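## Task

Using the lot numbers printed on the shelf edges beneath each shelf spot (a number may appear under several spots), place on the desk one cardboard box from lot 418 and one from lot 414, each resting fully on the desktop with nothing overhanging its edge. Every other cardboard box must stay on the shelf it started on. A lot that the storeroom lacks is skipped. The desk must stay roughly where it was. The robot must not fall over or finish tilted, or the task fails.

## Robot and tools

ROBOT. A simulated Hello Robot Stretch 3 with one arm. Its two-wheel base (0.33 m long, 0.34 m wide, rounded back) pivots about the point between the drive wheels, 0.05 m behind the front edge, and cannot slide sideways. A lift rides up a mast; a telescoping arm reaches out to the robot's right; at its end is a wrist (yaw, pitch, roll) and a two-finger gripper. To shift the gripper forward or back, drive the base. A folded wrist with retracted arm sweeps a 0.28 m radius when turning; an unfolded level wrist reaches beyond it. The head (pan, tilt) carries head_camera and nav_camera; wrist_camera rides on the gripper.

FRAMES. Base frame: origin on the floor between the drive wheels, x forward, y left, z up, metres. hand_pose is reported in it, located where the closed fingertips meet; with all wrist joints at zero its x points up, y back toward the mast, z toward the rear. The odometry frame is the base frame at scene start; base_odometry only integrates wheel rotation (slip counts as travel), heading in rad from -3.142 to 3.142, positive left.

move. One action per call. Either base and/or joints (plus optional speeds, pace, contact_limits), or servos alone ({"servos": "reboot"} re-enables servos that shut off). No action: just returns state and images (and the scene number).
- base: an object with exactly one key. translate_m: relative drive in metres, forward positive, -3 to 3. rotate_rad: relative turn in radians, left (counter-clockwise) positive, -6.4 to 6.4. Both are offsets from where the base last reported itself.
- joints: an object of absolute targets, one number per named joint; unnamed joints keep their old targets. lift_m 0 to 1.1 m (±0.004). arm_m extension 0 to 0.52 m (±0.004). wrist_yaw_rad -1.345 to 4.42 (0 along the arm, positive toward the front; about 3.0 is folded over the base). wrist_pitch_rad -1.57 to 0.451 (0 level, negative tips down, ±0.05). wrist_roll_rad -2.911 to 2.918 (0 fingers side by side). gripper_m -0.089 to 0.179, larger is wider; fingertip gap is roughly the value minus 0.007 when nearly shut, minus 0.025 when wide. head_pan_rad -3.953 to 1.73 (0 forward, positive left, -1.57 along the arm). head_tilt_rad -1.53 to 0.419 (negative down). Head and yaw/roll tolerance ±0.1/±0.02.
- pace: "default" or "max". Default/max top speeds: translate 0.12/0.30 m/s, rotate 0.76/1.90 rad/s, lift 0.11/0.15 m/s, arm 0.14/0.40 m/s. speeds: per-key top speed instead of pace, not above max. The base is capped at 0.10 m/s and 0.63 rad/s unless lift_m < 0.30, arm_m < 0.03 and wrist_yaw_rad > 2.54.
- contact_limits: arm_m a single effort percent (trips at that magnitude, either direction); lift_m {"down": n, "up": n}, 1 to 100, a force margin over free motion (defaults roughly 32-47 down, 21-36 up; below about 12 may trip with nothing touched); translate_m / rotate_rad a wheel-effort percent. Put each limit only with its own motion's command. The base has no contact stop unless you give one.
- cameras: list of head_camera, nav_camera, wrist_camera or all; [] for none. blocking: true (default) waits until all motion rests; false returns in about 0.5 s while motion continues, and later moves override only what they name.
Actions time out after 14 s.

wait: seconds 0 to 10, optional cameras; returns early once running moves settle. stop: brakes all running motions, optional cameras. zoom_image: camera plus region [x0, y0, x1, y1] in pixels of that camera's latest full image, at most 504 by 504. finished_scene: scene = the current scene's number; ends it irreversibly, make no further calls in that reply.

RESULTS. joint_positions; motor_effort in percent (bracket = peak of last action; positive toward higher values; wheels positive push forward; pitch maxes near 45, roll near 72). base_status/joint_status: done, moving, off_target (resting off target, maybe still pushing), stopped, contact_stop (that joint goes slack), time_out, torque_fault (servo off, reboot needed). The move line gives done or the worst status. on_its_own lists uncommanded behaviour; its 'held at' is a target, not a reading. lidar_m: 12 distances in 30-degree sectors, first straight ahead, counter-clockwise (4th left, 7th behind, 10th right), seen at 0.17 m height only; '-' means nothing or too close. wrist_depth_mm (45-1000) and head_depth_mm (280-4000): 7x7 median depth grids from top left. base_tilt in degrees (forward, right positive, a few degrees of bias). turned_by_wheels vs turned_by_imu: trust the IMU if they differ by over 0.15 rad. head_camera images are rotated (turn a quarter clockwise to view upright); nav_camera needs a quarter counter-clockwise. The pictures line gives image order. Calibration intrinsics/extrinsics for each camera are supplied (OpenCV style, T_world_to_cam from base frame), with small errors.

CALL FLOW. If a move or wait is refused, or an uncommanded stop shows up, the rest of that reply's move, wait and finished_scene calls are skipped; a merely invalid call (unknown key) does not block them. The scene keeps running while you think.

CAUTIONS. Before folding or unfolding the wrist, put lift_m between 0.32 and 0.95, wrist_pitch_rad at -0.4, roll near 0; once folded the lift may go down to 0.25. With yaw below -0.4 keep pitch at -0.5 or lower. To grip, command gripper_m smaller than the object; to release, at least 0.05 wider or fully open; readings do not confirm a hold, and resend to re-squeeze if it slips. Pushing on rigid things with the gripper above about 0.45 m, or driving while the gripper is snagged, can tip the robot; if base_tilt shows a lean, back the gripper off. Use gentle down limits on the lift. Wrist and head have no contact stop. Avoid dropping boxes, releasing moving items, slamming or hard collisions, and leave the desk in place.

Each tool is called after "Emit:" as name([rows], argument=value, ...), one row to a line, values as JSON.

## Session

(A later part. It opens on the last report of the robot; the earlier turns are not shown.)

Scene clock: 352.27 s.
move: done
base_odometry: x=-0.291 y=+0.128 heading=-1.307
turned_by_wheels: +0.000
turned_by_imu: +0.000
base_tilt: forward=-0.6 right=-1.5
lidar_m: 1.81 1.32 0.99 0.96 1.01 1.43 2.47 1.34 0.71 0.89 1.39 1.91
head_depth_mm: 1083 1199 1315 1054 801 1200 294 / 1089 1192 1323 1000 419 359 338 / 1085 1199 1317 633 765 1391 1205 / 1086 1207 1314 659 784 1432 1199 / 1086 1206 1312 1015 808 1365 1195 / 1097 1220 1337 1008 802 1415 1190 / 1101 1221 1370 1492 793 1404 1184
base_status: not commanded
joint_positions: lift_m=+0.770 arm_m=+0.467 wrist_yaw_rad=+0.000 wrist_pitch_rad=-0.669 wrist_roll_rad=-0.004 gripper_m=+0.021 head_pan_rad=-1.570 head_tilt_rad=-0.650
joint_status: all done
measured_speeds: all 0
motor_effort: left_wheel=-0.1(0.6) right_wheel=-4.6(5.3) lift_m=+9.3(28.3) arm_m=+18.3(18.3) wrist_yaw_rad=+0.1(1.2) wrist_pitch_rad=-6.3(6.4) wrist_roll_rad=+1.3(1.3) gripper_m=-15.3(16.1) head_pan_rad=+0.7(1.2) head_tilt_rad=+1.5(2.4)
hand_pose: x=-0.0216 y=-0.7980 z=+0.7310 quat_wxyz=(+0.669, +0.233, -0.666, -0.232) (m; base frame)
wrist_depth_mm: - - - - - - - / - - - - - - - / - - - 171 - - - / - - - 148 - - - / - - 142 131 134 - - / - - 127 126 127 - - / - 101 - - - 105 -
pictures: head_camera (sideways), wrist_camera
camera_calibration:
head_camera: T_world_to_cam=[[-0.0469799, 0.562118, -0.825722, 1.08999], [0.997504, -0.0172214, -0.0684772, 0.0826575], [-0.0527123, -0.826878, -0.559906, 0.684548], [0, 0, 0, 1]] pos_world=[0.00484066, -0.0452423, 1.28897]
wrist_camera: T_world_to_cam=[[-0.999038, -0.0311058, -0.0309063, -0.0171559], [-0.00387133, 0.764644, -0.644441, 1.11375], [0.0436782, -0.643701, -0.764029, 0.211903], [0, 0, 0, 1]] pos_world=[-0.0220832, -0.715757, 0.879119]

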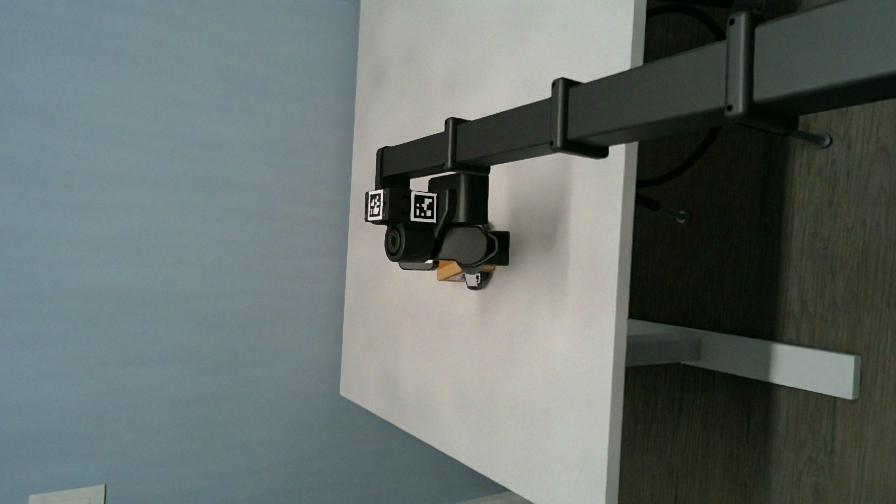

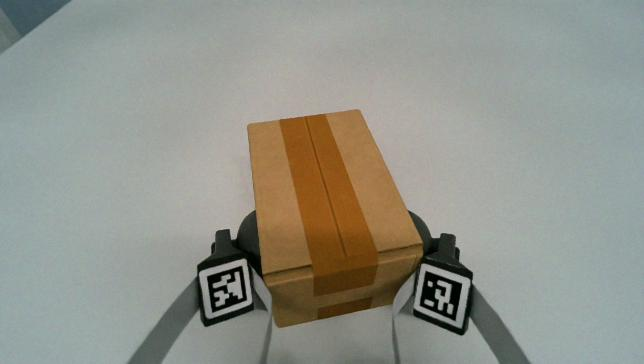

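Emit:
move(joints={"gripper_m":0.179})

Emit:
move(joints={"lift_m":0.87}, cameras=["wrist_camera","head_camera"])

Emit:
move(joints={"arm_m":0,"wrist_pitch_rad":-0.4}, pace="max")

Emit:
move(joints={"wrist_yaw_rad":3.0})

Emit:
move(joints={"lift_m":0.28,"head_pan_rad":0,"head_tilt_rad":-0.2}, cameras=["nav_camera"])

Scene clock: 362.57 s.
move: done
base_odometry: x=-0.291 y=+0.128 heading=-1.308
turned_by_wheels: +0.000
turned_by_imu: +0.001
base_tilt: forward=-0.3 right=-1.3
lidar_m: 1.80 1.33 0.99 0.97 1.02 1.42 2.47 1.34 0.71 0.89 1.38 1.91
head_depth_mm: 1072 1189 1308 1042 797 1187 294 / 1081 1194 1305 995 420 360 338 / 1079 1198 1312 632 759 1386 1205 / 1082 1199 1306 661 780 1422 1192 / 1085 1207 1308 1004 802 1354 1188 / 1092 1212 1320 996 797 1395 1178 / 1092 1211 1367 1492 788 1401 1185
base_status: not commanded
joint_positions: lift_m=+0.770 arm_m=+0.467 wrist_yaw_rad=-0.004 wrist_pitch_rad=-0.676 wrist_roll_rad=+0.002 gripper_m=+0.179 head_pan_rad=-1.570 head_tilt_rad=-0.650
joint_status: all done
measured_speeds: all 0
motor_effort: left_wheel=-1.6(3.7) right_wheel=+3.7(7.1) lift_m=+27.2(28.0) arm_m=-2.2(20.3) wrist_yaw_rad=+2.6(10.5) wrist_pitch_rad=-4.9(10.7) wrist_roll_rad=-0.8(1.4) gripper_m=+2.0(90.0) head_pan_rad=-1.0(1.5) head_tilt_rad=+2.1(2.8)
hand_pose: x=-0.0223 y=-0.7968 z=+0.7296 quat_wxyz=(+0.666, +0.233, -0.668, -0.236) (m; base frame)
wrist_depth_mm: - - - - - - - / - - - - - - - / - - 160 159 - - - / - - 140 139 - - - / - 143 127 123 - - - / - 124 124 126 - - - / - - - - - - 107
pictures: none

Scene clock: 364.30 s.
move: done
base_odometry: x=-0.291 y=+0.128 heading=-1.308
turned_by_wheels: +0.000
turned_by_imu: +0.000
base_tilt: forward=-0.4 right=-1.1
lidar_m: 1.80 1.32 0.99 0.97 1.01 1.42 2.47 1.33 0.71 0.89 1.39 1.92
head_depth_mm: 1073 1189 1300 1044 304 - 1192 / 1080 1194 1287 389 726 1362 1194 / 1079 1195 578 944 784 1398 1199 / 1081 1199 1222 901 781 1425 1191 / 1087 1202 1310 971 800 1363 1186 / 1091 1209 1330 994 794 1402 1193 / 1093 1218 1364 1504 789 1396 1184
base_status: not commanded
joint_positions: lift_m=+0.870 arm_m=+0.467 wrist_yaw_rad=-0.002 wrist_pitch_rad=-0.709 wrist_roll_rad=+0.002 gripper_m=+0.179 head_pan_rad=-1.570 head_tilt_rad=-0.650
joint_status: all done
measured_speeds: all 0
motor_effort: left_wheel=-1.6(2.2) right_wheel=+2.3(3.6) lift_m=+30.2(34.4) arm_m=-11.3(13.3) wrist_yaw_rad=+2.9(4.0) wrist_pitch_rad=+1.1(4.8) wrist_roll_rad=-0.8(0.9) gripper_m=+0.9(2.5) head_pan_rad=-0.9(2.0) head_tilt_rad=+1.9(2.8)
hand_pose: x=-0.0220 y=-0.7908 z=+0.8237 quat_wxyz=(+0.662, +0.245, -0.664, -0.247) (m; base frame)
wrist_depth_mm: - - - - - - - / - - - - - - - / - - - - - - - / - - - - - - - / - 143 - 229 - - - / - 126 - 207 - - - / - - - 198 - - 105
pictures: head_camera (sideways), wrist_camera
camera_calibration:
head_camera: T_world_to_cam=[[-0.0469822, 0.56207, -0.825754, 1.09003], [0.997504, -0.0172213, -0.0684762, 0.0826562], [-0.052709, -0.82691, -0.559858, 0.684485], [0, 0, 0, 1]] pos_world=[0.00484066, -0.0452426, 1.28897]
wrist_camera: T_world_to_cam=[[-0.999047, -0.0241531, -0.0363678, -0.00446693], [0.00323328, 0.789802, -0.613354, 1.16238], [0.0435378, -0.612886, -0.788971, 0.332267], [0, 0, 0, 1]] pos_world=[-0.0226871, -0.714516, 0.974937]

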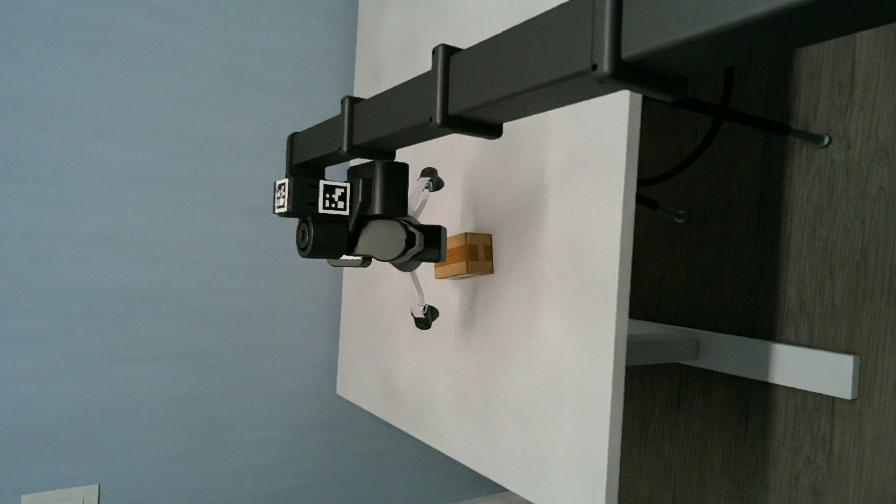

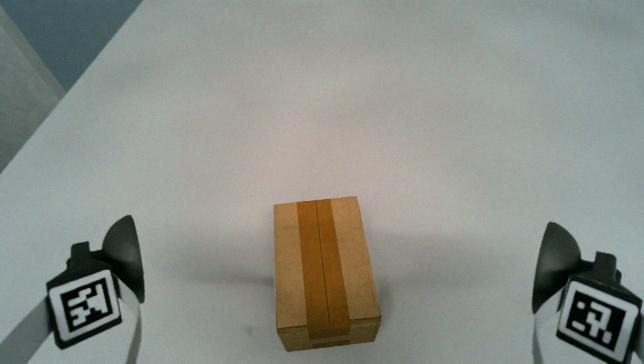

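Scene clock: 366.73 s.
move: done
base_odometry: x=-0.291 y=+0.128 heading=-1.308
turned_by_wheels: +0.000
turned_by_imu: +0.000
base_tilt: forward=-0.4 right=-1.3
lidar_m: 1.80 1.32 0.99 0.97 1.01 1.43 2.46 1.34 0.71 0.89 1.39 1.91
head_depth_mm: 1075 1186 1307 1045 796 1482 - / 1074 1192 1314 1032 791 1440 - / 1079 1196 1313 1028 783 335 - / 1081 1204 1305 979 779 303 318 / 1087 1203 1302 1006 798 1348 1172 / 1096 1207 1329 997 792 1358 1184 / 1099 1220 1369 1498 787 1393 1183
base_status: not commanded
joint_positions: lift_m=+0.870 arm_m=+0.001 wrist_yaw_rad=-0.002 wrist_pitch_rad=-0.419 wrist_roll_rad=+0.002 gripper_m=+0.179 head_pan_rad=-1.570 head_tilt_rad=-0.650
joint_status: all done
measured_speeds: all 0
motor_effort: left_wheel=-1.5(2.1) right_wheel=+2.9(2.9) lift_m=+24.0(29.7) arm_m=-11.0(15.2) wrist_yaw_rad=+0.7(2.9) wrist_pitch_rad=+3.1(5.0) wrist_roll_rad=-0.3(1.0) gripper_m=+0.8(1.3) head_pan_rad=-2.5(2.7) head_tilt_rad=+3.0(3.1)
hand_pose: x=-0.0220 y=-0.3698 z=+0.8824 quat_wxyz=(+0.691, +0.146, -0.692, -0.148) (m; base frame)
wrist_depth_mm: - - - - - - - / - - - - - - - / - - - 566 - - - / - - - - - - - / - 143 - - - - - / 123 - - - - - - / - - - - - - 105
pictures: none

Scene clock: 369.23 s.
move: done
base_odometry: x=-0.291 y=+0.128 heading=-1.308
turned_by_wheels: +0.000
turned_by_imu: +0.000
base_tilt: forward=-0.4 right=-1.1
lidar_m: 1.81 1.32 0.99 0.97 1.01 1.43 2.47 1.34 0.71 0.89 1.39 1.91
head_depth_mm: 1071 1186 1307 1043 795 1481 - / 1076 1192 1312 1036 790 1480 - / 1081 1193 1308 1025 788 1395 - / 1084 1202 1298 977 780 1421 - / 1096 1209 1308 1005 798 1376 - / 1097 1207 1335 998 795 1410 1212 / 1094 1212 1361 1485 788 1401 1183
base_status: not commanded
joint_positions: lift_m=+0.870 arm_m=+0.001 wrist_yaw_rad=+2.997 wrist_pitch_rad=-0.419 wrist_roll_rad=+0.002 gripper_m=+0.179 head_pan_rad=-1.570 head_tilt_rad=-0.650
joint_status: all done
measured_speeds: all 0
motor_effort: left_wheel=-1.6(2.1) right_wheel=+2.4(3.1) lift_m=+29.6(29.6) arm_m=-0.4(11.3) wrist_yaw_rad=+1.3(5.4) wrist_pitch_rad=+3.0(3.2) wrist_roll_rad=-0.7(1.1) gripper_m=+0.9(1.3) head_pan_rad=-3.1(3.2) head_tilt_rad=+2.9(3.3)
hand_pose: x=+0.0111 y=+0.0764 z=+0.8824 quat_wxyz=(+0.197, +0.701, +0.097, +0.679) (m; base frame)
wrist_depth_mm: - 137 - - 949 - - / - 148 - - - - - / - 161 - - - - - / - 183 - - - - - / - 195 215 - - - - / 123 140 241 - - - - / - - 279 - - - 105
pictures: none

Scene clock: 375.43 s.
move: done
base_odometry: x=-0.291 y=+0.128 heading=-1.308
turned_by_wheels: +0.000
turned_by_imu: +0.000
base_tilt: forward=-0.4 right=-1.3
lidar_m: 1.81 1.32 0.99 0.97 1.01 1.43 2.47 1.34 0.71 0.89 1.38 1.91
head_depth_mm: 2021 2053 2125 2184 2216 2175 1743 / 2032 2036 2146 2190 2223 2239 1736 / 2036 2079 2136 2182 2227 2211 1724 / 2056 1897 2125 2124 2187 1988 1717 / 2042 2082 2136 2182 2260 2174 1697 / 2050 2083 2137 2189 2251 2152 1707 / 2042 2107 2158 2211 2226 2170 1686
base_status: not commanded
joint_positions: lift_m=+0.280 arm_m=+0.001 wrist_yaw_rad=+2.997 wrist_pitch_rad=-0.419 wrist_roll_rad=+0.002 gripper_m=+0.179 head_pan_rad=+0.000 head_tilt_rad=-0.200
joint_status: all done
measured_speeds: all 0
motor_effort: left_wheel=-1.6(2.1) right_wheel=+2.2(3.1) lift_m=+23.5(28.7) arm_m=+13.0(14.0) wrist_yaw_rad=+2.3(3.7) wrist_pitch_rad=+3.0(3.2) wrist_roll_rad=-0.6(1.1) gripper_m=+0.6(1.2) head_pan_rad=-3.0(5.3) head_tilt_rad=-3.0(6.7)
hand_pose: x=+0.0111 y=+0.0764 z=+0.2924 quat_wxyz=(+0.197, +0.701, +0.097, +0.679) (m; base frame)
wrist_depth_mm: - 137 - - 953 - - / - 148 - - - - - / 922 162 861 884 875 871 856 / 728 186 653 705 703 703 695 / 601 195 216 583 580 578 563 / - 142 240 307 492 496 486 / 259 265 264 268 435 422 105
pictures: nav_camera (sideways)
camera_calibration:
nav_camera: T_world_to_cam=[[0.172735, 0.0170825, 0.98482, -1.23991], [0.0129965, -0.999802, 0.0150628, 0.0304375], [0.984883, 0.0101973, -0.172922, 0.172299], [0, 0, 0, 1]] pos_world=[0.0440858, 0.0498553, 1.25043]

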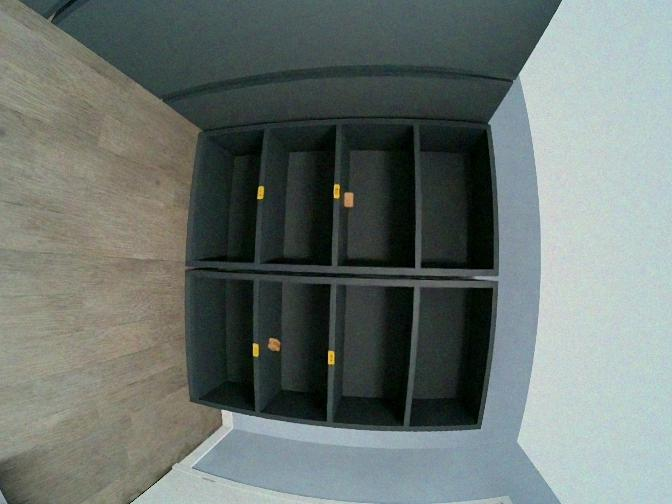

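Emit:
move(base={"translate_m":-1.5}, pace="max")

Emit:
move(base={"rotate_rad":1.571})

Emit:
move(base={"translate_m":1.0}, pace="max", cameras=["nav_camera"])

Scene clock: 395.23 s.
move: done
base_odometry: x=-0.681 y=+1.576 heading=-1.308
turned_by_wheels: +0.000
turned_by_imu: -0.001
base_tilt: forward=-0.4 right=-1.2
lidar_m: 3.26 1.41 1.05 1.02 1.35 1.01 0.98 1.03 1.30 1.26 0.91 1.21
head_depth_mm: 2328 3436 3504 3565 3004 2277 1745 / 2357 3470 3510 3629 3341 2375 1736 / 2237 3461 3555 3664 3448 2331 1723 / 2367 3430 3506 3465 3321 2335 1708 / 2394 3445 3548 3628 3401 2314 1709 / 2421 3465 3511 3519 3366 2307 1700 / 2459 3471 2756 2804 2883 2277 1692
base_status: done
joint_positions: lift_m=+0.280 arm_m=+0.001 wrist_yaw_rad=+2.997 wrist_pitch_rad=-0.419 wrist_roll_rad=+0.002 gripper_m=+0.179 head_pan_rad=+0.000 head_tilt_rad=-0.200
joint_status: not commanded
measured_speeds: all 0
motor_effort: left_wheel=-5.0(12.2) right_wheel=-2.3(16.4) lift_m=+29.6(31.5) arm_m=+5.8(10.5) wrist_yaw_rad=+1.6(3.4) wrist_pitch_rad=+3.0(3.2) wrist_roll_rad=-0.6(0.9) gripper_m=+0.5(1.5) head_pan_rad=-2.0(3.6) head_tilt_rad=-0.9(2.9)
hand_pose: x=+0.0110 y=+0.0764 z=+0.2924 quat_wxyz=(+0.197, +0.701, +0.097, +0.679) (m; base frame)
wrist_depth_mm: - 137 - - - - - / - 147 - - - - - / 919 162 852 886 871 868 861 / 718 186 655 709 708 696 686 / 602 194 215 581 579 574 576 / - 142 240 310 498 495 493 / 259 266 262 268 434 420 105
pictures: none

Scene clock: 398.60 s.
move: done
base_odometry: x=-0.681 y=+1.576 heading=+0.263
turned_by_wheels: +1.571
turned_by_imu: +1.545
base_tilt: forward=-0.4 right=-1.2
lidar_m: 1.02 1.36 1.01 0.98 1.02 1.30 1.27 0.92 1.21 3.28 1.42 1.05
head_depth_mm: 896 926 951 979 1013 1049 1078 / 899 926 949 981 1009 1044 1073 / 899 923 951 978 1013 1042 1079 / 2215 2284 2343 2382 2481 2114 1536 / 2228 2292 2347 2420 2519 2306 1705 / 2227 2281 2349 2431 2507 2297 1703 / 2213 2309 2376 2430 2497 2292 1700
base_status: done
joint_positions: lift_m=+0.280 arm_m=+0.001 wrist_yaw_rad=+2.997 wrist_pitch_rad=-0.419 wrist_roll_rad=+0.002 gripper_m=+0.179 head_pan_rad=+0.000 head_tilt_rad=-0.200
joint_status: not commanded
measured_speeds: all 0
motor_effort: left_wheel=-8.2(13.0) right_wheel=+8.3(11.8) lift_m=+29.3(30.1) arm_m=-5.8(6.6) wrist_yaw_rad=+1.8(2.8) wrist_pitch_rad=+3.1(3.2) wrist_roll_rad=-0.5(1.1) gripper_m=+0.4(1.4) head_pan_rad=-1.4(2.7) head_tilt_rad=+0.3(1.5)
hand_pose: x=+0.0110 y=+0.0764 z=+0.2924 quat_wxyz=(+0.197, +0.701, +0.097, +0.679) (m; base frame)
wrist_depth_mm: - 137 - - - - - / - 147 - - - - - / 919 161 873 904 879 862 853 / 728 186 649 709 698 697 681 / 599 195 214 589 585 582 570 / - 141 239 308 498 495 486 / 259 266 264 269 432 421 105
pictures: none

Scene clock: 403.30 s.
move: done
base_odometry: x=+0.284 y=+1.836 heading=+0.263
turned_by_wheels: +0.000
turned_by_imu: -0.091
base_tilt: forward=-0.4 right=-1.2
lidar_m: 0.17 1.48 1.02 0.96 0.98 1.28 2.24 1.84 2.47 0.24 0.15 0.15
head_depth_mm: - - - - - - - / - - - - - - - / 343 335 327 319 - - - / 1342 1377 1425 1461 1505 1552 500 / 1338 1370 1420 1456 1502 1549 1583 / 1325 1354 1398 1442 1486 1524 1579 / 1309 1339 1384 1430 1471 1523 1562
base_status: done
joint_positions: lift_m=+0.280 arm_m=+0.001 wrist_yaw_rad=+3.008 wrist_pitch_rad=-0.417 wrist_roll_rad=+0.002 gripper_m=+0.179 head_pan_rad=+0.000 head_tilt_rad=-0.201
joint_status: not commanded
measured_speeds: all 0
on_its_own: right_wheel is at rest, and its effort (+24.4) is outside its rest range (-21 to +21)
motor_effort: left_wheel=+15.3(15.3) right_wheel=+24.4(24.8) lift_m=+28.0(29.3) arm_m=-3.1(13.6) wrist_yaw_rad=-8.0(10.0) wrist_pitch_rad=+2.8(3.2) wrist_roll_rad=-0.7(1.0) gripper_m=+0.8(1.4) head_pan_rad=-0.9(2.1) head_tilt_rad=+1.6(1.8)
hand_pose: x=+0.0087 y=+0.0770 z=+0.2928 quat_wxyz=(+0.193, +0.700, +0.100, +0.680) (m; base frame)
wrist_depth_mm: - 137 - - - - - / - 148 966 - - - - / 884 163 818 888 881 884 874 / 732 670 206 714 715 688 682 / 605 196 213 593 583 582 581 / - 141 234 310 501 491 484 / 260 266 263 269 436 421 105
pictures: nav_camera (sideways)
camera_calibration:
nav_camera: T_world_to_cam=[[0.173436, 0.0170447, 0.984698, -1.23979], [0.0127055, -0.999806, 0.0150684, 0.0304418], [0.984763, 0.00989767, -0.173619, 0.173191], [0, 0, 0, 1]] pos_world=[0.0440841, 0.0498535, 1.25043]

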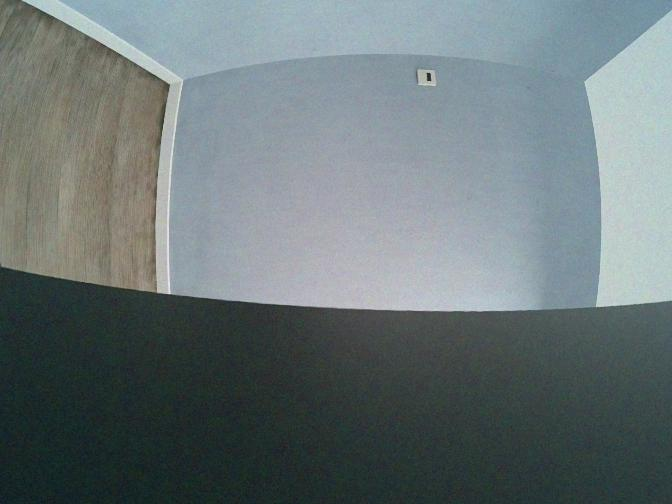

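Emit:
move(base={"translate_m":-0.3})

Emit:
move(base={"rotate_rad":1.66})

Emit:
move(base={"translate_m":0.43})

Emit:
move(base={"rotate_rad":-1.59}, cameras=["nav_camera"])

Scene clock: 424.07 s.
move: done
base_odometry: x=-0.005 y=+1.758 heading=+0.263
turned_by_wheels: +0.000
turned_by_imu: +0.000
base_tilt: forward=-0.4 right=-1.1
lidar_m: 0.35 1.44 1.00 0.94 0.96 1.25 1.94 1.56 2.27 1.82 0.52 0.36
head_depth_mm: 281 287 296 306 316 327 339 / - 284 293 303 313 324 335 / 371 364 357 351 345 339 336 / 1604 1638 1713 1744 747 722 697 / 1591 1654 1692 1739 1805 1874 1713 / 1595 1627 1682 1722 1782 1840 1696 / 1569 1608 1656 1724 1754 1817 1679
base_status: done
joint_positions: lift_m=+0.280 arm_m=+0.001 wrist_yaw_rad=+3.003 wrist_pitch_rad=-0.417 wrist_roll_rad=+0.002 gripper_m=+0.179 head_pan_rad=+0.000 head_tilt_rad=-0.201
joint_status: not commanded
measured_speeds: all 0
motor_effort: left_wheel=-5.6(12.2) right_wheel=-6.9(21.1) lift_m=+25.0(31.2) arm_m=-12.3(14.0) wrist_yaw_rad=-2.0(7.8) wrist_pitch_rad=+2.7(2.8) wrist_roll_rad=-0.9(1.1) gripper_m=+0.8(1.2) head_pan_rad=+0.2(1.1) head_tilt_rad=+4.8(5.2)
hand_pose: x=+0.0098 y=+0.0768 z=+0.2929 quat_wxyz=(+0.194, +0.701, +0.098, +0.680) (m; base frame)
wrist_depth_mm: - 137 - - - - - / - 147 169 - - - - / 872 163 815 904 890 874 867 / 738 187 216 713 710 698 680 / 604 196 212 588 582 575 571 / - 141 238 310 499 493 489 / 260 265 264 269 435 425 105
pictures: none

Scene clock: 427.53 s.
move: done
base_odometry: x=-0.005 y=+1.758 heading=+1.922
turned_by_wheels: +1.660
turned_by_imu: +1.633
base_tilt: forward=-0.3 right=-1.3
lidar_m: 0.94 0.98 1.33 1.94 1.57 2.27 1.32 0.48 0.35 0.35 1.33 0.98
head_depth_mm: 828 853 875 906 931 962 994 / 829 852 876 904 932 960 995 / 826 850 875 904 933 958 993 / 825 846 871 899 928 959 993 / 823 846 873 901 929 957 987 / 821 843 873 897 928 952 984 / 821 841 870 896 921 954 984
base_status: done
joint_positions: lift_m=+0.280 arm_m=+0.001 wrist_yaw_rad=+3.003 wrist_pitch_rad=-0.417 wrist_roll_rad=+0.002 gripper_m=+0.179 head_pan_rad=+0.000 head_tilt_rad=-0.200
joint_status: not commanded
measured_speeds: all 0
motor_effort: left_wheel=-8.2(13.4) right_wheel=+10.1(12.9) lift_m=+31.0(31.4) arm_m=-13.2(13.4) wrist_yaw_rad=-2.9(4.7) wrist_pitch_rad=+2.7(2.8) wrist_roll_rad=-0.8(1.2) gripper_m=+0.3(1.2) head_pan_rad=+0.4(1.1) head_tilt_rad=+5.7(6.7)
hand_pose: x=+0.0098 y=+0.0768 z=+0.2929 quat_wxyz=(+0.194, +0.701, +0.098, +0.680) (m; base frame)
wrist_depth_mm: - 137 - - - - - / - 147 - - - - - / 931 162 821 891 890 863 857 / 727 186 217 712 716 695 686 / 600 195 213 586 582 585 573 / - 141 239 311 498 496 495 / 260 266 263 269 434 428 105
pictures: none

Scene clock: 432.40 s.
move: done
base_odometry: x=-0.153 y=+2.162 heading=+1.922
turned_by_wheels: +0.000
turned_by_imu: +0.000
base_tilt: forward=-0.3 right=-1.1
lidar_m: 0.51 0.53 0.73 1.94 2.01 2.39 1.33 0.61 0.72 1.80 0.72 0.53
head_depth_mm: 433 446 459 473 487 504 522 / 432 445 458 472 487 503 519 / 432 444 456 472 488 503 519 / 431 443 456 471 484 501 518 / 430 442 456 469 484 499 517 / 430 441 454 469 483 498 516 / 428 441 453 468 482 499 515
base_status: done
joint_positions: lift_m=+0.280 arm_m=+0.001 wrist_yaw_rad=+3.003 wrist_pitch_rad=-0.417 wrist_roll_rad=+0.002 gripper_m=+0.179 head_pan_rad=+0.000 head_tilt_rad=-0.200
joint_status: not commanded
measured_speeds: all 0
motor_effort: left_wheel=+4.2(8.7) right_wheel=+7.9(14.9) lift_m=+24.5(31.2) arm_m=-11.9(13.4) wrist_yaw_rad=-3.1(4.4) wrist_pitch_rad=+2.6(2.8) wrist_roll_rad=-0.8(1.0) gripper_m=+0.1(1.2) head_pan_rad=+1.4(1.8) head_tilt_rad=+6.2(6.6)
hand_pose: x=+0.0098 y=+0.0768 z=+0.2929 quat_wxyz=(+0.194, +0.701, +0.098, +0.680) (m; base frame)
wrist_depth_mm: - 137 - - - - 559 / - 148 - - - 977 571 / 935 162 818 891 874 847 575 / 730 186 216 715 694 711 583 / 609 196 213 592 580 582 580 / - 142 240 311 495 498 489 / 260 267 261 270 436 421 105
pictures: none

Scene clock: 435.77 s.
move: done
base_odometry: x=-0.153 y=+2.162 heading=+0.333
turned_by_wheels: -1.590
turned_by_imu: -1.565
base_tilt: forward=-0.2 right=-1.1
lidar_m: 1.80 0.73 0.53 0.51 0.53 0.73 1.94 1.74 2.01 1.34 0.61 0.71
head_depth_mm: 1632 1679 1721 1783 1830 1882 1731 / 1617 1656 1722 1783 1829 1895 1739 / 1619 1652 1721 1772 1828 1890 1728 / 1606 1662 1703 1757 1821 1880 1723 / 1619 1657 1717 1764 1813 1864 1708 / 1602 1649 1696 1749 1802 1874 1703 / 1524 1549 1573 1592 1621 1665 1584
base_status: done
joint_positions: lift_m=+0.280 arm_m=+0.001 wrist_yaw_rad=+3.003 wrist_pitch_rad=-0.417 wrist_roll_rad=+0.002 gripper_m=+0.179 head_pan_rad=+0.000 head_tilt_rad=-0.200
joint_status: not commanded
measured_speeds: all 0
motor_effort: left_wheel=+8.6(12.7) right_wheel=-9.7(13.1) lift_m=+23.7(25.0) arm_m=-12.4(13.5) wrist_yaw_rad=-0.9(4.8) wrist_pitch_rad=+2.7(2.8) wrist_roll_rad=-0.4(1.0) gripper_m=+0.9(1.2) head_pan_rad=+1.9(2.1) head_tilt_rad=+6.5(6.6)
hand_pose: x=+0.0098 y=+0.0768 z=+0.2929 quat_wxyz=(+0.194, +0.701, +0.098, +0.680) (m; base frame)
wrist_depth_mm: 482 137 501 516 533 546 559 / 519 147 539 562 577 584 612 / 567 163 583 612 627 632 - / - 179 185 658 673 664 663 / 599 196 212 590 586 581 577 / - 141 238 310 498 497 488 / 259 266 264 270 433 424 105
pictures: nav_camera (sideways)
camera_calibration:
nav_camera: T_world_to_cam=[[0.172642, 0.0170477, 0.984837, -1.23995], [0.0126937, -0.999806, 0.0150816, 0.0304245], [0.984903, 0.00989752, -0.172825, 0.172094], [0, 0, 0, 1]] pos_world=[0.0441852, 0.0498535, 1.25043]

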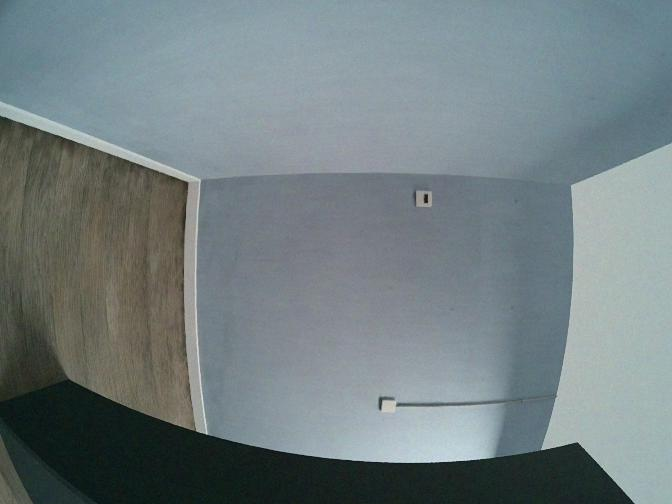

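Emit:
move(base={"translate_m":1.1})

Emit:
move(joints={"head_pan_rad":-1.57,"head_tilt_rad":-0.25}, cameras=["nav_camera","head_camera"])

Emit:
move(joints={"head_pan_rad":-2.3}, cameras=["head_camera"])

Scene clock: 456.10 s.
move: done
base_odometry: x=+0.886 y=+2.521 heading=+0.333
turned_by_wheels: +0.000
turned_by_imu: +0.001
base_tilt: forward=-0.3 right=-1.3
lidar_m: 0.71 0.73 0.53 0.52 0.54 0.73 2.02 0.71 0.58 1.41 1.01 0.74
head_depth_mm: 619 637 655 678 699 720 741 / 618 636 656 675 698 722 743 / 617 635 653 674 696 716 742 / 616 635 653 672 694 716 740 / 614 632 650 671 693 713 736 / 613 630 650 669 689 711 736 / 611 629 647 666 685 709 734
base_status: done
joint_positions: lift_m=+0.280 arm_m=+0.001 wrist_yaw_rad=+3.003 wrist_pitch_rad=-0.417 wrist_roll_rad=+0.002 gripper_m=+0.179 head_pan_rad=+0.000 head_tilt_rad=-0.200
joint_status: not commanded
measured_speeds: all 0
motor_effort: left_wheel=+4.2(13.2) right_wheel=+6.3(10.3) lift_m=+28.9(29.1) arm_m=-11.3(13.0) wrist_yaw_rad=-1.9(4.8) wrist_pitch_rad=+2.7(2.8) wrist_roll_rad=-0.7(1.0) gripper_m=+0.8(1.2) head_pan_rad=+3.5(4.1) head_tilt_rad=+4.8(6.1)
hand_pose: x=+0.0098 y=+0.0768 z=+0.2929 quat_wxyz=(+0.194, +0.701, +0.098, +0.680) (m; base frame)
wrist_depth_mm: 479 137 505 520 530 544 560 / 523 147 545 564 580 595 604 / 573 163 574 617 626 634 - / - 179 185 659 673 664 667 / 601 196 213 580 582 579 577 / - 141 238 309 500 497 486 / 260 265 264 270 433 421 105
pictures: none

Scene clock: 457.33 s.
move: done
base_odometry: x=+0.886 y=+2.521 heading=+0.333
turned_by_wheels: +0.000
turned_by_imu: +0.000
base_tilt: forward=-0.3 right=-1.3
lidar_m: 0.71 0.73 0.53 0.52 0.53 0.73 2.02 0.71 0.58 1.41 1.02 0.74
head_depth_mm: 1225 1263 1325 1364 898 1256 986 / 1229 1260 1314 1364 1425 1305 1061 / 2470 2170 2211 2281 1872 1798 1539 / 2662 3841 - - 3220 2164 1624 / 2518 3789 - - 3201 2153 1632 / 2697 3718 - - 3207 2133 1618 / 2347 2350 2382 2433 2448 2115 1612
base_status: not commanded
joint_positions: lift_m=+0.280 arm_m=+0.001 wrist_yaw_rad=+3.003 wrist_pitch_rad=-0.417 wrist_roll_rad=+0.002 gripper_m=+0.179 head_pan_rad=-1.605 head_tilt_rad=-0.248
joint_status: all done
measured_speeds: all 0
motor_effort: left_wheel=+4.1(4.5) right_wheel=+5.3(6.2) lift_m=+28.4(29.4) arm_m=-10.7(11.8) wrist_yaw_rad=-4.3(4.3) wrist_pitch_rad=+2.6(2.7) wrist_roll_rad=-0.7(0.9) gripper_m=+0.3(1.0) head_pan_rad=+2.7(5.8) head_tilt_rad=-2.7(6.3)
hand_pose: x=+0.0098 y=+0.0768 z=+0.2929 quat_wxyz=(+0.194, +0.701, +0.098, +0.680) (m; base frame)
wrist_depth_mm: 479 137 506 521 534 544 550 / 525 147 541 564 575 594 608 / 569 163 582 614 624 629 - / - 179 186 650 669 673 663 / 601 196 212 579 585 582 578 / - 141 238 310 496 494 492 / 259 266 264 270 433 420 105
pictures: head_camera (sideways), nav_camera (sideways)
camera_calibration:
head_camera: T_world_to_cam=[[-0.0395689, 0.195688, -0.979868, 1.29114], [0.995394, -0.0779831, -0.0557698, 0.0661838], [-0.0873266, -0.977561, -0.191701, 0.205593], [0, 0, 0, 1]] pos_world=[0.00316396, -0.0465206, 1.30825]
nav_camera: T_world_to_cam=[[0.009492, -0.220319, 0.975382, -1.22663], [-0.999682, 0.0206964, 0.0144034, 0.0375252], [-0.0233602, -0.975208, -0.220052, 0.239742], [0, 0, 0, 1]] pos_world=[0.0547569, -0.0372276, 1.24865]

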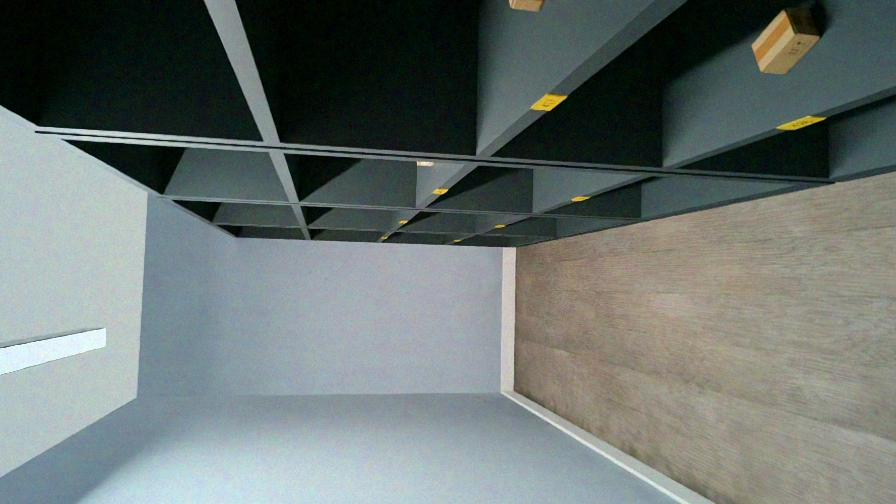

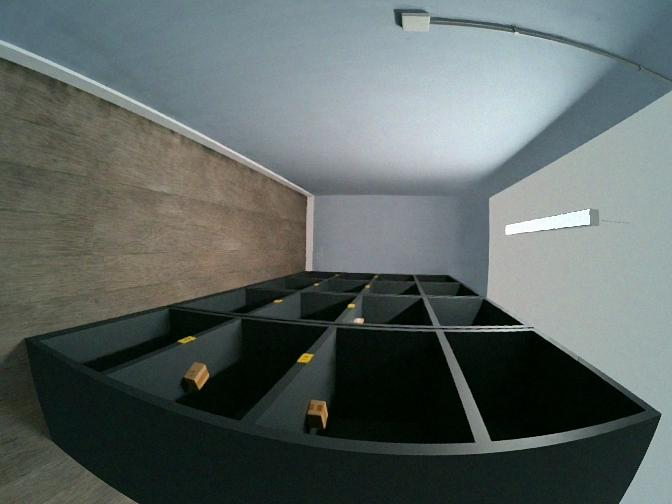

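Scene clock: 458.30 s.
move: done
base_odometry: x=+0.886 y=+2.521 heading=+0.333
turned_by_wheels: +0.000
turned_by_imu: +0.000
base_tilt: forward=-0.5 right=-1.2
lidar_m: 0.71 0.74 0.53 0.52 0.53 0.73 2.02 0.71 0.58 1.41 1.01 0.74
head_depth_mm: 2593 2990 3082 3074 3119 2202 1652 / 749 789 3214 2917 2895 2176 1637 / 666 695 734 768 812 862 916 / 596 622 650 680 716 752 791 / 541 562 584 610 637 665 699 / 495 513 532 556 578 604 633 / 1262 610 1337 1365 785 1212 956
base_status: not commanded
joint_positions: lift_m=+0.280 arm_m=+0.001 wrist_yaw_rad=+3.003 wrist_pitch_rad=-0.417 wrist_roll_rad=+0.002 gripper_m=+0.179 head_pan_rad=-2.329 head_tilt_rad=-0.250
joint_status: all done
measured_speeds: all 0
motor_effort: left_wheel=+4.1(4.2) right_wheel=+5.7(6.4) lift_m=+29.9(29.9) arm_m=-11.1(11.5) wrist_yaw_rad=-3.5(4.0) wrist_pitch_rad=+2.6(2.8) wrist_roll_rad=-0.7(0.9) gripper_m=+0.5(1.2) head_pan_rad=+2.4(5.3) head_tilt_rad=-3.3(3.8)
hand_pose: x=+0.0098 y=+0.0768 z=+0.2929 quat_wxyz=(+0.194, +0.701, +0.098, +0.680) (m; base frame)
wrist_depth_mm: 482 137 502 514 534 544 554 / 524 147 543 562 580 589 610 / 568 162 578 610 626 637 - / - 178 186 661 662 672 663 / 597 195 212 584 585 579 573 / - 141 239 309 493 495 486 / 260 266 263 269 433 425 105
pictures: head_camera (sideways)
camera_calibration:
head_camera: T_world_to_cam=[[0.10088, 0.173983, -0.979568, 1.28986], [0.69453, -0.717291, -0.0558743, 0.0681705], [-0.712357, -0.674702, -0.193196, 0.211373], [0, 0, 0, 1]] pos_world=[-0.0268935, -0.0329014, 1.30815]

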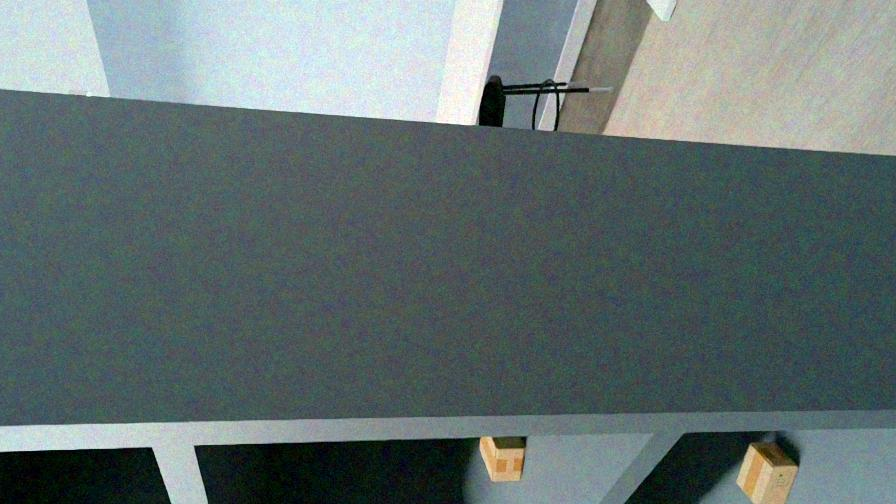

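Emit:
move(base={"translate_m":0.13})

Emit:
move(base={"rotate_rad":-1.58}, joints={"head_pan_rad":-0.9,"head_tilt_rad":-0.4}, cameras=["head_camera"])

Emit:
move(base={"translate_m":0.85})

Emit:
move(joints={"head_pan_rad":-0.9,"head_tilt_rad":-0.45}, cameras=["head_camera"])

Emit:
move(joints={"head_pan_rad":-1.57,"head_tilt_rad":-0.6}, cameras=["head_camera"])

Scene clock: 487.77 s.
move: done
base_odometry: x=+1.009 y=+2.563 heading=+0.333
turned_by_wheels: +0.000
turned_by_imu: +0.000
base_tilt: forward=-0.4 right=-1.2
lidar_m: 0.59 0.61 0.54 0.52 0.53 0.73 2.02 0.71 0.66 2.29 0.83 0.61
head_depth_mm: 812 861 3127 3222 3218 2208 1655 / 714 754 799 850 903 962 1030 / 639 671 704 741 782 829 879 / 577 603 630 659 691 730 769 / 1272 704 1378 1390 794 1169 897 / 1353 1374 1466 1470 1004 1273 993 / 1255 1289 1347 1357 1436 1268 1465
base_status: done
joint_positions: lift_m=+0.280 arm_m=+0.001 wrist_yaw_rad=+3.003 wrist_pitch_rad=-0.417 wrist_roll_rad=+0.002 gripper_m=+0.179 head_pan_rad=-2.300 head_tilt_rad=-0.250
joint_status: not commanded
measured_speeds: all 0
motor_effort: left_wheel=+4.8(8.9) right_wheel=+7.5(12.4) lift_m=+30.7(31.2) arm_m=-10.2(10.8) wrist_yaw_rad=-2.3(4.8) wrist_pitch_rad=+2.7(2.8) wrist_roll_rad=-0.8(1.0) gripper_m=+0.4(1.0) head_pan_rad=+3.2(4.0) head_tilt_rad=-2.3(4.1)
hand_pose: x=+0.0098 y=+0.0768 z=+0.2929 quat_wxyz=(+0.194, +0.701, +0.098, +0.680) (m; base frame)
wrist_depth_mm: 480 137 502 520 532 549 556 / 526 148 540 566 574 593 600 / 568 163 577 611 627 634 647 / - 178 186 658 672 667 664 / 609 195 212 585 582 582 580 / - 142 239 310 499 496 491 / 261 266 264 270 434 423 105
pictures: none

Scene clock: 491.13 s.
move: done
base_odometry: x=+1.009 y=+2.563 heading=-1.247
turned_by_wheels: -1.580
turned_by_imu: -1.555
base_tilt: forward=-0.2 right=-1.2
lidar_m: 2.23 0.83 0.61 0.58 0.61 0.54 0.52 0.54 0.74 2.05 0.71 0.66
head_depth_mm: 2812 2913 2957 3080 2465 1813 1425 / 2921 3070 3187 3307 2434 1791 1421 / 748 811 888 980 2099 1663 1372 / 653 701 757 819 901 995 1108 / 578 618 661 711 769 832 915 / 529 564 607 652 708 776 874 / 657 1302 1407 882 1382 1034 1267
base_status: done
joint_positions: lift_m=+0.280 arm_m=+0.001 wrist_yaw_rad=+3.003 wrist_pitch_rad=-0.417 wrist_roll_rad=+0.002 gripper_m=+0.179 head_pan_rad=-0.899 head_tilt_rad=-0.402
joint_status: all done
measured_speeds: all 0
motor_effort: left_wheel=+8.1(12.6) right_wheel=-10.8(13.2) lift_m=+28.8(30.2) arm_m=-12.8(13.5) wrist_yaw_rad=-3.3(4.6) wrist_pitch_rad=+2.8(2.8) wrist_roll_rad=-0.7(1.1) gripper_m=+0.6(1.0) head_pan_rad=-3.2(5.2) head_tilt_rad=+4.7(6.8)
hand_pose: x=+0.0098 y=+0.0768 z=+0.2929 quat_wxyz=(+0.194, +0.701, +0.098, +0.680) (m; base frame)
wrist_depth_mm: 537 137 - - - - - / - 148 - - - - - / - 162 169 - - - - / 671 183 189 683 698 694 690 / 597 196 212 596 576 581 578 / - 141 238 311 500 495 492 / 260 266 263 270 432 424 105
pictures: head_camera (sideways)
camera_calibration:
head_camera: T_world_to_cam=[[-0.249198, 0.238862, -0.938534, 1.23844], [0.802154, 0.593906, -0.0618342, 0.0752076], [0.542631, -0.768258, -0.339605, 0.394238], [0, 0, 0, 1]] pos_world=[0.0343637, -0.0376073, 1.30086]

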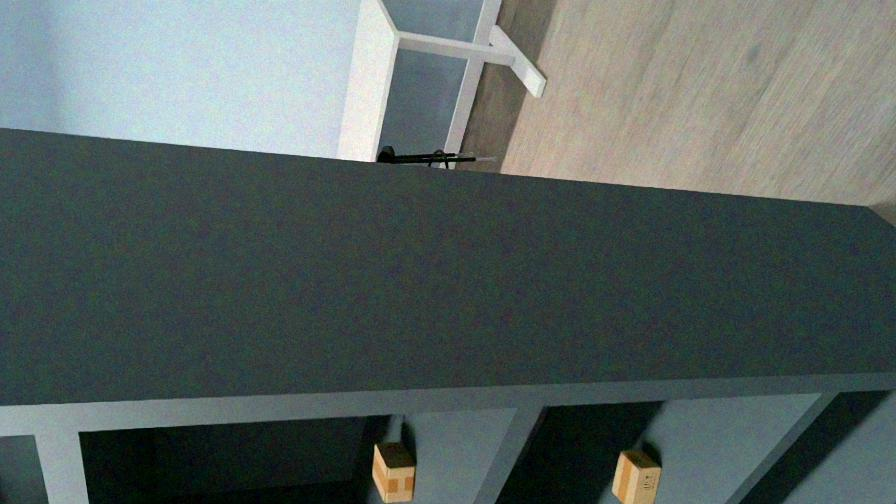

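Scene clock: 499.50 s.
move: done
base_odometry: x=+1.280 y=+1.758 heading=-1.247
turned_by_wheels: +0.000
turned_by_imu: +0.001
base_tilt: forward=-0.3 right=-1.1
lidar_m: 2.21 0.82 0.60 0.58 0.60 0.83 1.36 1.41 0.52 0.88 0.75 0.68
head_depth_mm: 437 792 830 856 602 476 845 / 444 849 895 907 595 956 843 / 452 854 930 929 591 1018 839 / 460 744 804 835 619 997 831 / 528 654 699 737 687 879 833 / 540 587 629 672 731 795 868 / 574 621 676 780 1271 1036 1309
base_status: done
joint_positions: lift_m=+0.280 arm_m=+0.001 wrist_yaw_rad=+3.003 wrist_pitch_rad=-0.417 wrist_roll_rad=+0.002 gripper_m=+0.179 head_pan_rad=-0.900 head_tilt_rad=-0.400
joint_status: not commanded
measured_speeds: all 0
motor_effort: left_wheel=+6.3(11.6) right_wheel=+5.2(11.2) lift_m=+24.8(28.9) arm_m=-11.7(13.4) wrist_yaw_rad=-3.0(4.5) wrist_pitch_rad=+2.7(2.8) wrist_roll_rad=-0.9(1.1) gripper_m=+0.5(1.6) head_pan_rad=-2.7(3.8) head_tilt_rad=+4.9(5.7)
hand_pose: x=+0.0098 y=+0.0768 z=+0.2929 quat_wxyz=(+0.194, +0.701, +0.098, +0.680) (m; base frame)
wrist_depth_mm: 533 137 - - - - - / - 147 - - - - - / - 162 169 - - - - / - 183 190 683 701 690 695 / 610 195 212 587 578 580 578 / - 141 237 309 501 492 492 / 259 265 263 268 434 423 105
pictures: none

Scene clock: 500.17 s.
move: done
base_odometry: x=+1.280 y=+1.758 heading=-1.247
turned_by_wheels: +0.000
turned_by_imu: +0.000
base_tilt: forward=-0.3 right=-1.3
lidar_m: 2.21 0.82 0.60 0.58 0.60 0.83 1.36 1.42 0.53 0.88 0.75 0.68
head_depth_mm: 555 791 834 843 558 922 818 / 565 845 899 837 553 977 814 / 578 859 931 824 576 1007 808 / 593 741 806 811 634 1001 804 / 596 655 703 734 805 903 852 / 543 587 633 684 751 836 931 / 567 622 1082 790 1244 1057 1258
base_status: not commanded
joint_positions: lift_m=+0.280 arm_m=+0.001 wrist_yaw_rad=+3.003 wrist_pitch_rad=-0.417 wrist_roll_rad=+0.002 gripper_m=+0.179 head_pan_rad=-0.900 head_tilt_rad=-0.444
joint_status: all done
measured_speeds: all 0
motor_effort: left_wheel=+5.8(6.4) right_wheel=+5.4(5.5) lift_m=+24.4(25.0) arm_m=-12.3(12.6) wrist_yaw_rad=-3.5(3.5) wrist_pitch_rad=+2.6(2.8) wrist_roll_rad=-0.9(0.9) gripper_m=+0.5(1.1) head_pan_rad=-3.2(3.9) head_tilt_rad=-4.0(7.9)
hand_pose: x=+0.0098 y=+0.0768 z=+0.2929 quat_wxyz=(+0.194, +0.701, +0.098, +0.680) (m; base frame)
wrist_depth_mm: 534 137 - - - - - / - 148 - - - - - / - 162 169 - - - - / - 183 189 684 700 707 693 / 606 196 213 591 584 586 576 / - 141 240 310 497 492 489 / 261 265 263 269 432 423 105
pictures: head_camera (sideways)
camera_calibration:
head_camera: T_world_to_cam=[[-0.273122, 0.269776, -0.923377, 1.21877], [0.801323, 0.594882, -0.0632184, 0.0770098], [0.532245, -0.75719, -0.378653, 0.445099], [0, 0, 0, 1]] pos_world=[0.0342614, -0.0375818, 1.29879]

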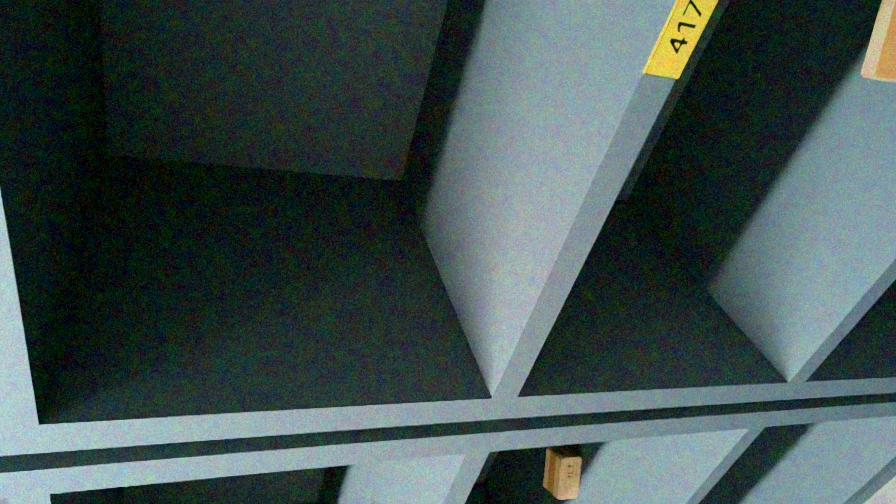

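Scene clock: 501.10 s.
move: done
base_odometry: x=+1.280 y=+1.758 heading=-1.247
turned_by_wheels: +0.000
turned_by_imu: +0.000
base_tilt: forward=-0.4 right=-1.2
lidar_m: 2.21 0.82 0.60 0.58 0.61 0.83 1.36 1.41 0.53 0.88 0.75 0.68
head_depth_mm: 714 773 793 600 702 777 772 / 713 780 841 594 954 880 786 / 711 781 830 589 1021 874 784 / 710 779 827 583 1011 869 778 / 710 778 825 577 1007 830 774 / 707 777 822 571 996 859 752 / 706 776 821 565 993 854 767
base_status: not commanded
joint_positions: lift_m=+0.280 arm_m=+0.001 wrist_yaw_rad=+3.003 wrist_pitch_rad=-0.417 wrist_roll_rad=+0.002 gripper_m=+0.179 head_pan_rad=-1.590 head_tilt_rad=-0.602
joint_status: all done
measured_speeds: all 0
motor_effort: left_wheel=+6.3(6.5) right_wheel=+5.8(5.8) lift_m=+24.0(24.8) arm_m=-12.5(12.7) wrist_yaw_rad=-3.9(4.7) wrist_pitch_rad=+2.6(2.8) wrist_roll_rad=-0.6(1.1) gripper_m=+0.9(1.2) head_pan_rad=+0.9(4.7) head_tilt_rad=-4.7(7.6)
hand_pose: x=+0.0098 y=+0.0768 z=+0.2929 quat_wxyz=(+0.194, +0.701, +0.098, +0.680) (m; base frame)
wrist_depth_mm: 536 137 - - - - - / - 147 - - - - - / - 162 170 - - - - / - 183 189 696 705 692 691 / 605 195 212 586 580 579 580 / - 141 239 309 498 495 489 / 260 267 264 270 433 416 105
pictures: head_camera (sideways)
camera_calibration:
head_camera: T_world_to_cam=[[-0.0362044, 0.522603, -0.851807, 1.12391], [0.996883, -0.0409013, -0.0674644, 0.0813278], [-0.0700971, -0.851595, -0.519493, 0.632089], [0, 0, 0, 1]] pos_world=[0.0039238, -0.045749, 1.29121]

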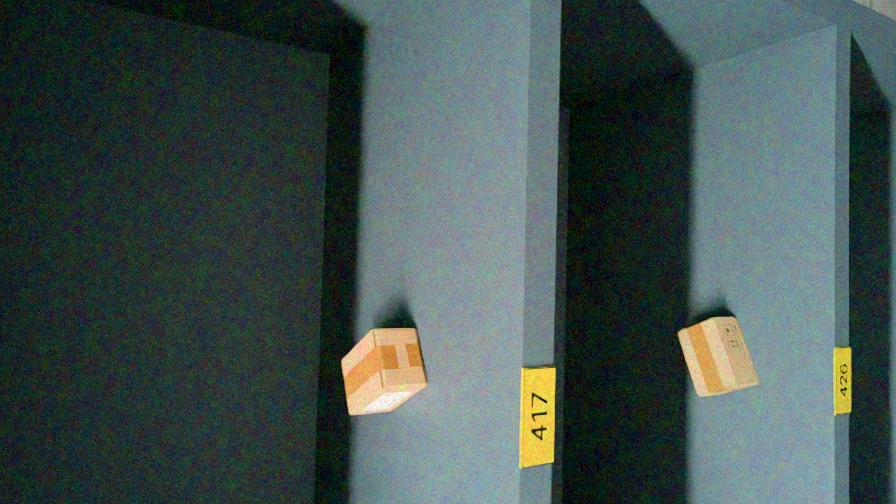

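Unit 1: 417 and 426. Next unit.

Emit:
move(base={"translate_m":1.0}, pace="max", cameras=["head_camera","nav_camera"])

Emit:
move(base={"translate_m":1.0}, pace="max", cameras=["head_camera","nav_camera"])

Scene clock: 510.80 s.
move: done
base_odometry: x=+1.598 y=+0.810 heading=-1.247
turned_by_wheels: +0.000
turned_by_imu: +0.001
base_tilt: forward=-0.4 right=-1.2
lidar_m: 2.18 0.81 0.59 0.57 0.60 0.82 2.31 0.61 0.56 0.88 0.67 0.64
head_depth_mm: 714 787 847 603 867 860 771 / 712 784 844 597 999 878 788 / 715 783 835 590 1022 874 786 / 713 786 833 585 1012 868 780 / 715 784 834 552 1010 861 777 / 713 785 831 549 997 859 774 / 714 784 832 567 991 855 769
base_status: done
joint_positions: lift_m=+0.280 arm_m=+0.001 wrist_yaw_rad=+3.003 wrist_pitch_rad=-0.417 wrist_roll_rad=+0.002 gripper_m=+0.179 head_pan_rad=-1.570 head_tilt_rad=-0.600
joint_status: not commanded
measured_speeds: all 0
motor_effort: left_wheel=+5.9(15.8) right_wheel=-0.3(10.8) lift_m=+27.7(31.5) arm_m=-11.2(12.6) wrist_yaw_rad=-3.0(4.9) wrist_pitch_rad=+2.7(2.8) wrist_roll_rad=-0.8(1.1) gripper_m=+0.6(1.3) head_pan_rad=+3.3(4.1) head_tilt_rad=+3.8(4.5)
hand_pose: x=+0.0099 y=+0.0768 z=+0.2929 quat_wxyz=(+0.194, +0.701, +0.098, +0.679) (m; base frame)
wrist_depth_mm: 525 137 543 - - - - / - 147 - - - - - / - 162 170 - - - - / - 182 189 678 673 693 693 / 599 195 212 591 581 588 574 / - 141 239 312 494 499 492 / 259 266 264 270 435 423 105
pictures: head_camera (sideways), nav_camera (sideways)
camera_calibration:
head_camera: T_world_to_cam=[[-0.0467445, 0.520086, -0.852834, 1.12534], [0.997499, -0.0210087, -0.0674855, 0.0813531], [-0.0530152, -0.853856, -0.517803, 0.629753], [0, 0, 0, 1]] pos_world=[0.00484051, -0.0458484, 1.29131]
nav_camera: T_world_to_cam=[[0.0175178, -0.542579, 0.839822, -1.04979], [-0.999788, -0.018574, 0.00885454, 0.044798], [0.0107945, -0.8398, -0.542789, 0.659577], [0, 0, 0, 1]] pos_world=[0.0560587, -0.0148501, 1.23925]

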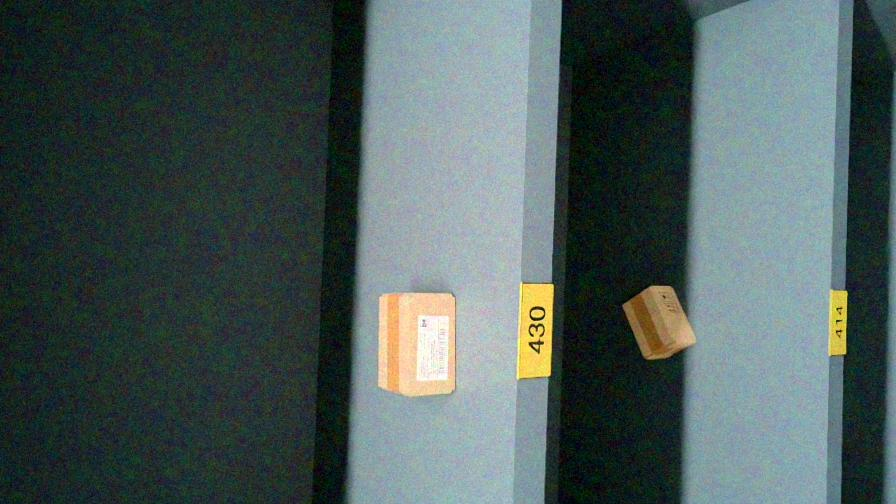

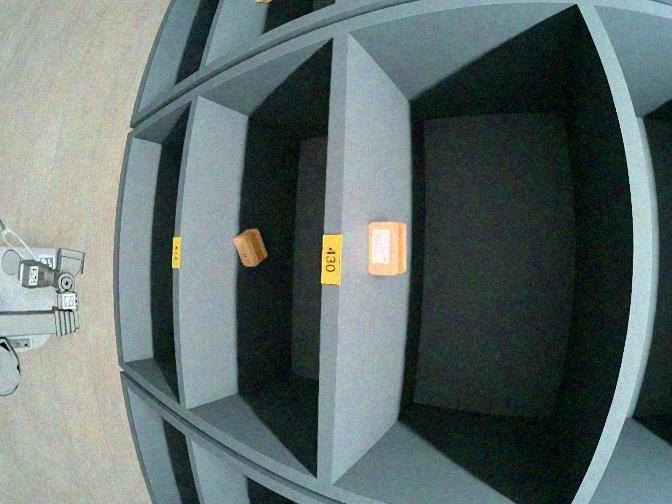

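Scene clock: 515.50 s.
move: done
base_odometry: x=+1.916 y=-0.138 heading=-1.247
turned_by_wheels: +0.000
turned_by_imu: +0.001
base_tilt: forward=-0.3 right=-1.2
lidar_m: 1.40 0.80 0.59 0.57 0.59 0.81 2.30 0.62 0.61 0.89 0.60 0.63
head_depth_mm: 719 790 854 604 1004 883 795 / 719 792 848 596 1028 879 790 / 719 790 838 591 1015 875 784 / 721 791 840 586 1018 824 781 / 720 792 837 581 1005 862 777 / 721 793 842 575 1007 860 771 / 722 794 840 568 1000 856 768
base_status: done
joint_positions: lift_m=+0.280 arm_m=+0.001 wrist_yaw_rad=+3.003 wrist_pitch_rad=-0.417 wrist_roll_rad=+0.002 gripper_m=+0.179 head_pan_rad=-1.570 head_tilt_rad=-0.600
joint_status: not commanded
measured_speeds: all 0
motor_effort: left_wheel=+5.6(15.3) right_wheel=-0.2(13.0) lift_m=+24.1(27.9) arm_m=-11.6(12.3) wrist_yaw_rad=-2.6(4.3) wrist_pitch_rad=+2.7(2.8) wrist_roll_rad=-0.6(0.9) gripper_m=+0.6(1.4) head_pan_rad=+3.0(3.9) head_tilt_rad=+3.8(4.3)
hand_pose: x=+0.0099 y=+0.0768 z=+0.2929 quat_wxyz=(+0.194, +0.701, +0.098, +0.679) (m; base frame)
wrist_depth_mm: 531 137 539 - - - - / - 148 - - - - - / - 163 170 - - - - / - 182 189 675 679 688 694 / 606 195 212 590 586 587 574 / - 141 240 311 502 493 482 / 260 267 265 269 434 420 105
pictures: head_camera (sideways), nav_camera (sideways)
camera_calibration:
head_camera: T_world_to_cam=[[-0.0467536, 0.519896, -0.852949, 1.12549], [0.997499, -0.0210196, -0.067489, 0.0813571], [-0.0530159, -0.853971, -0.517613, 0.629501], [0, 0, 0, 1]] pos_world=[0.00484048, -0.0458493, 1.29131]
nav_camera: T_world_to_cam=[[0.0175182, -0.542463, 0.839897, -1.04988], [-0.999788, -0.018573, 0.00885738, 0.0447945], [0.0107946, -0.839874, -0.542673, 0.659432], [0, 0, 0, 1]] pos_world=[0.0560587, -0.0148506, 1.23925]

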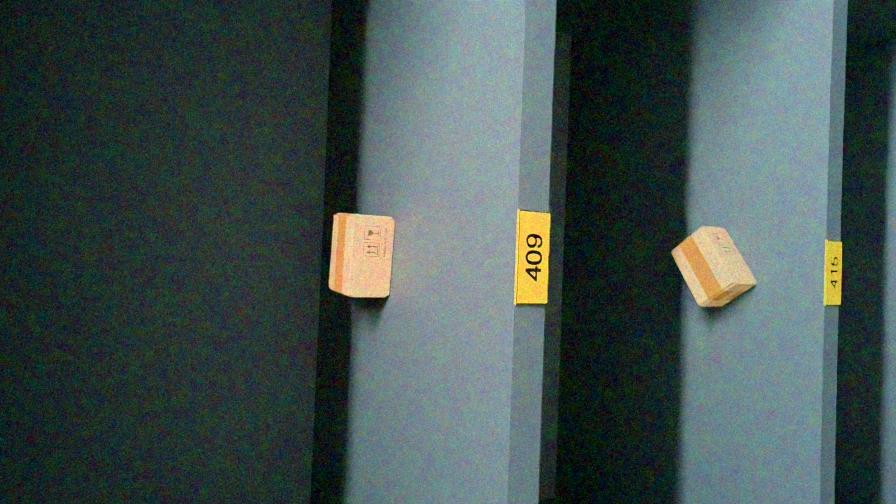

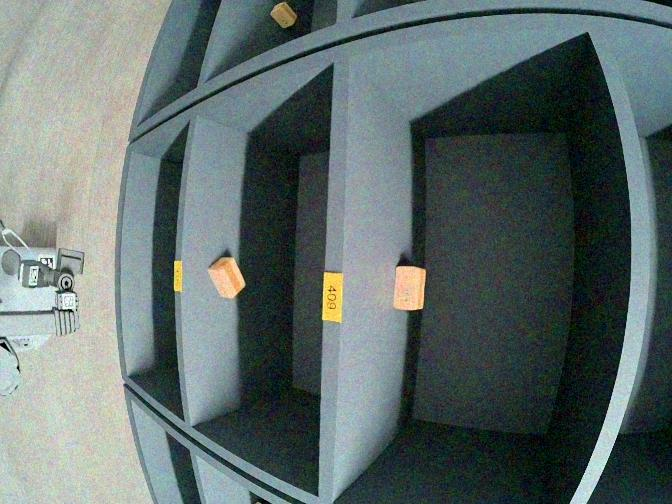

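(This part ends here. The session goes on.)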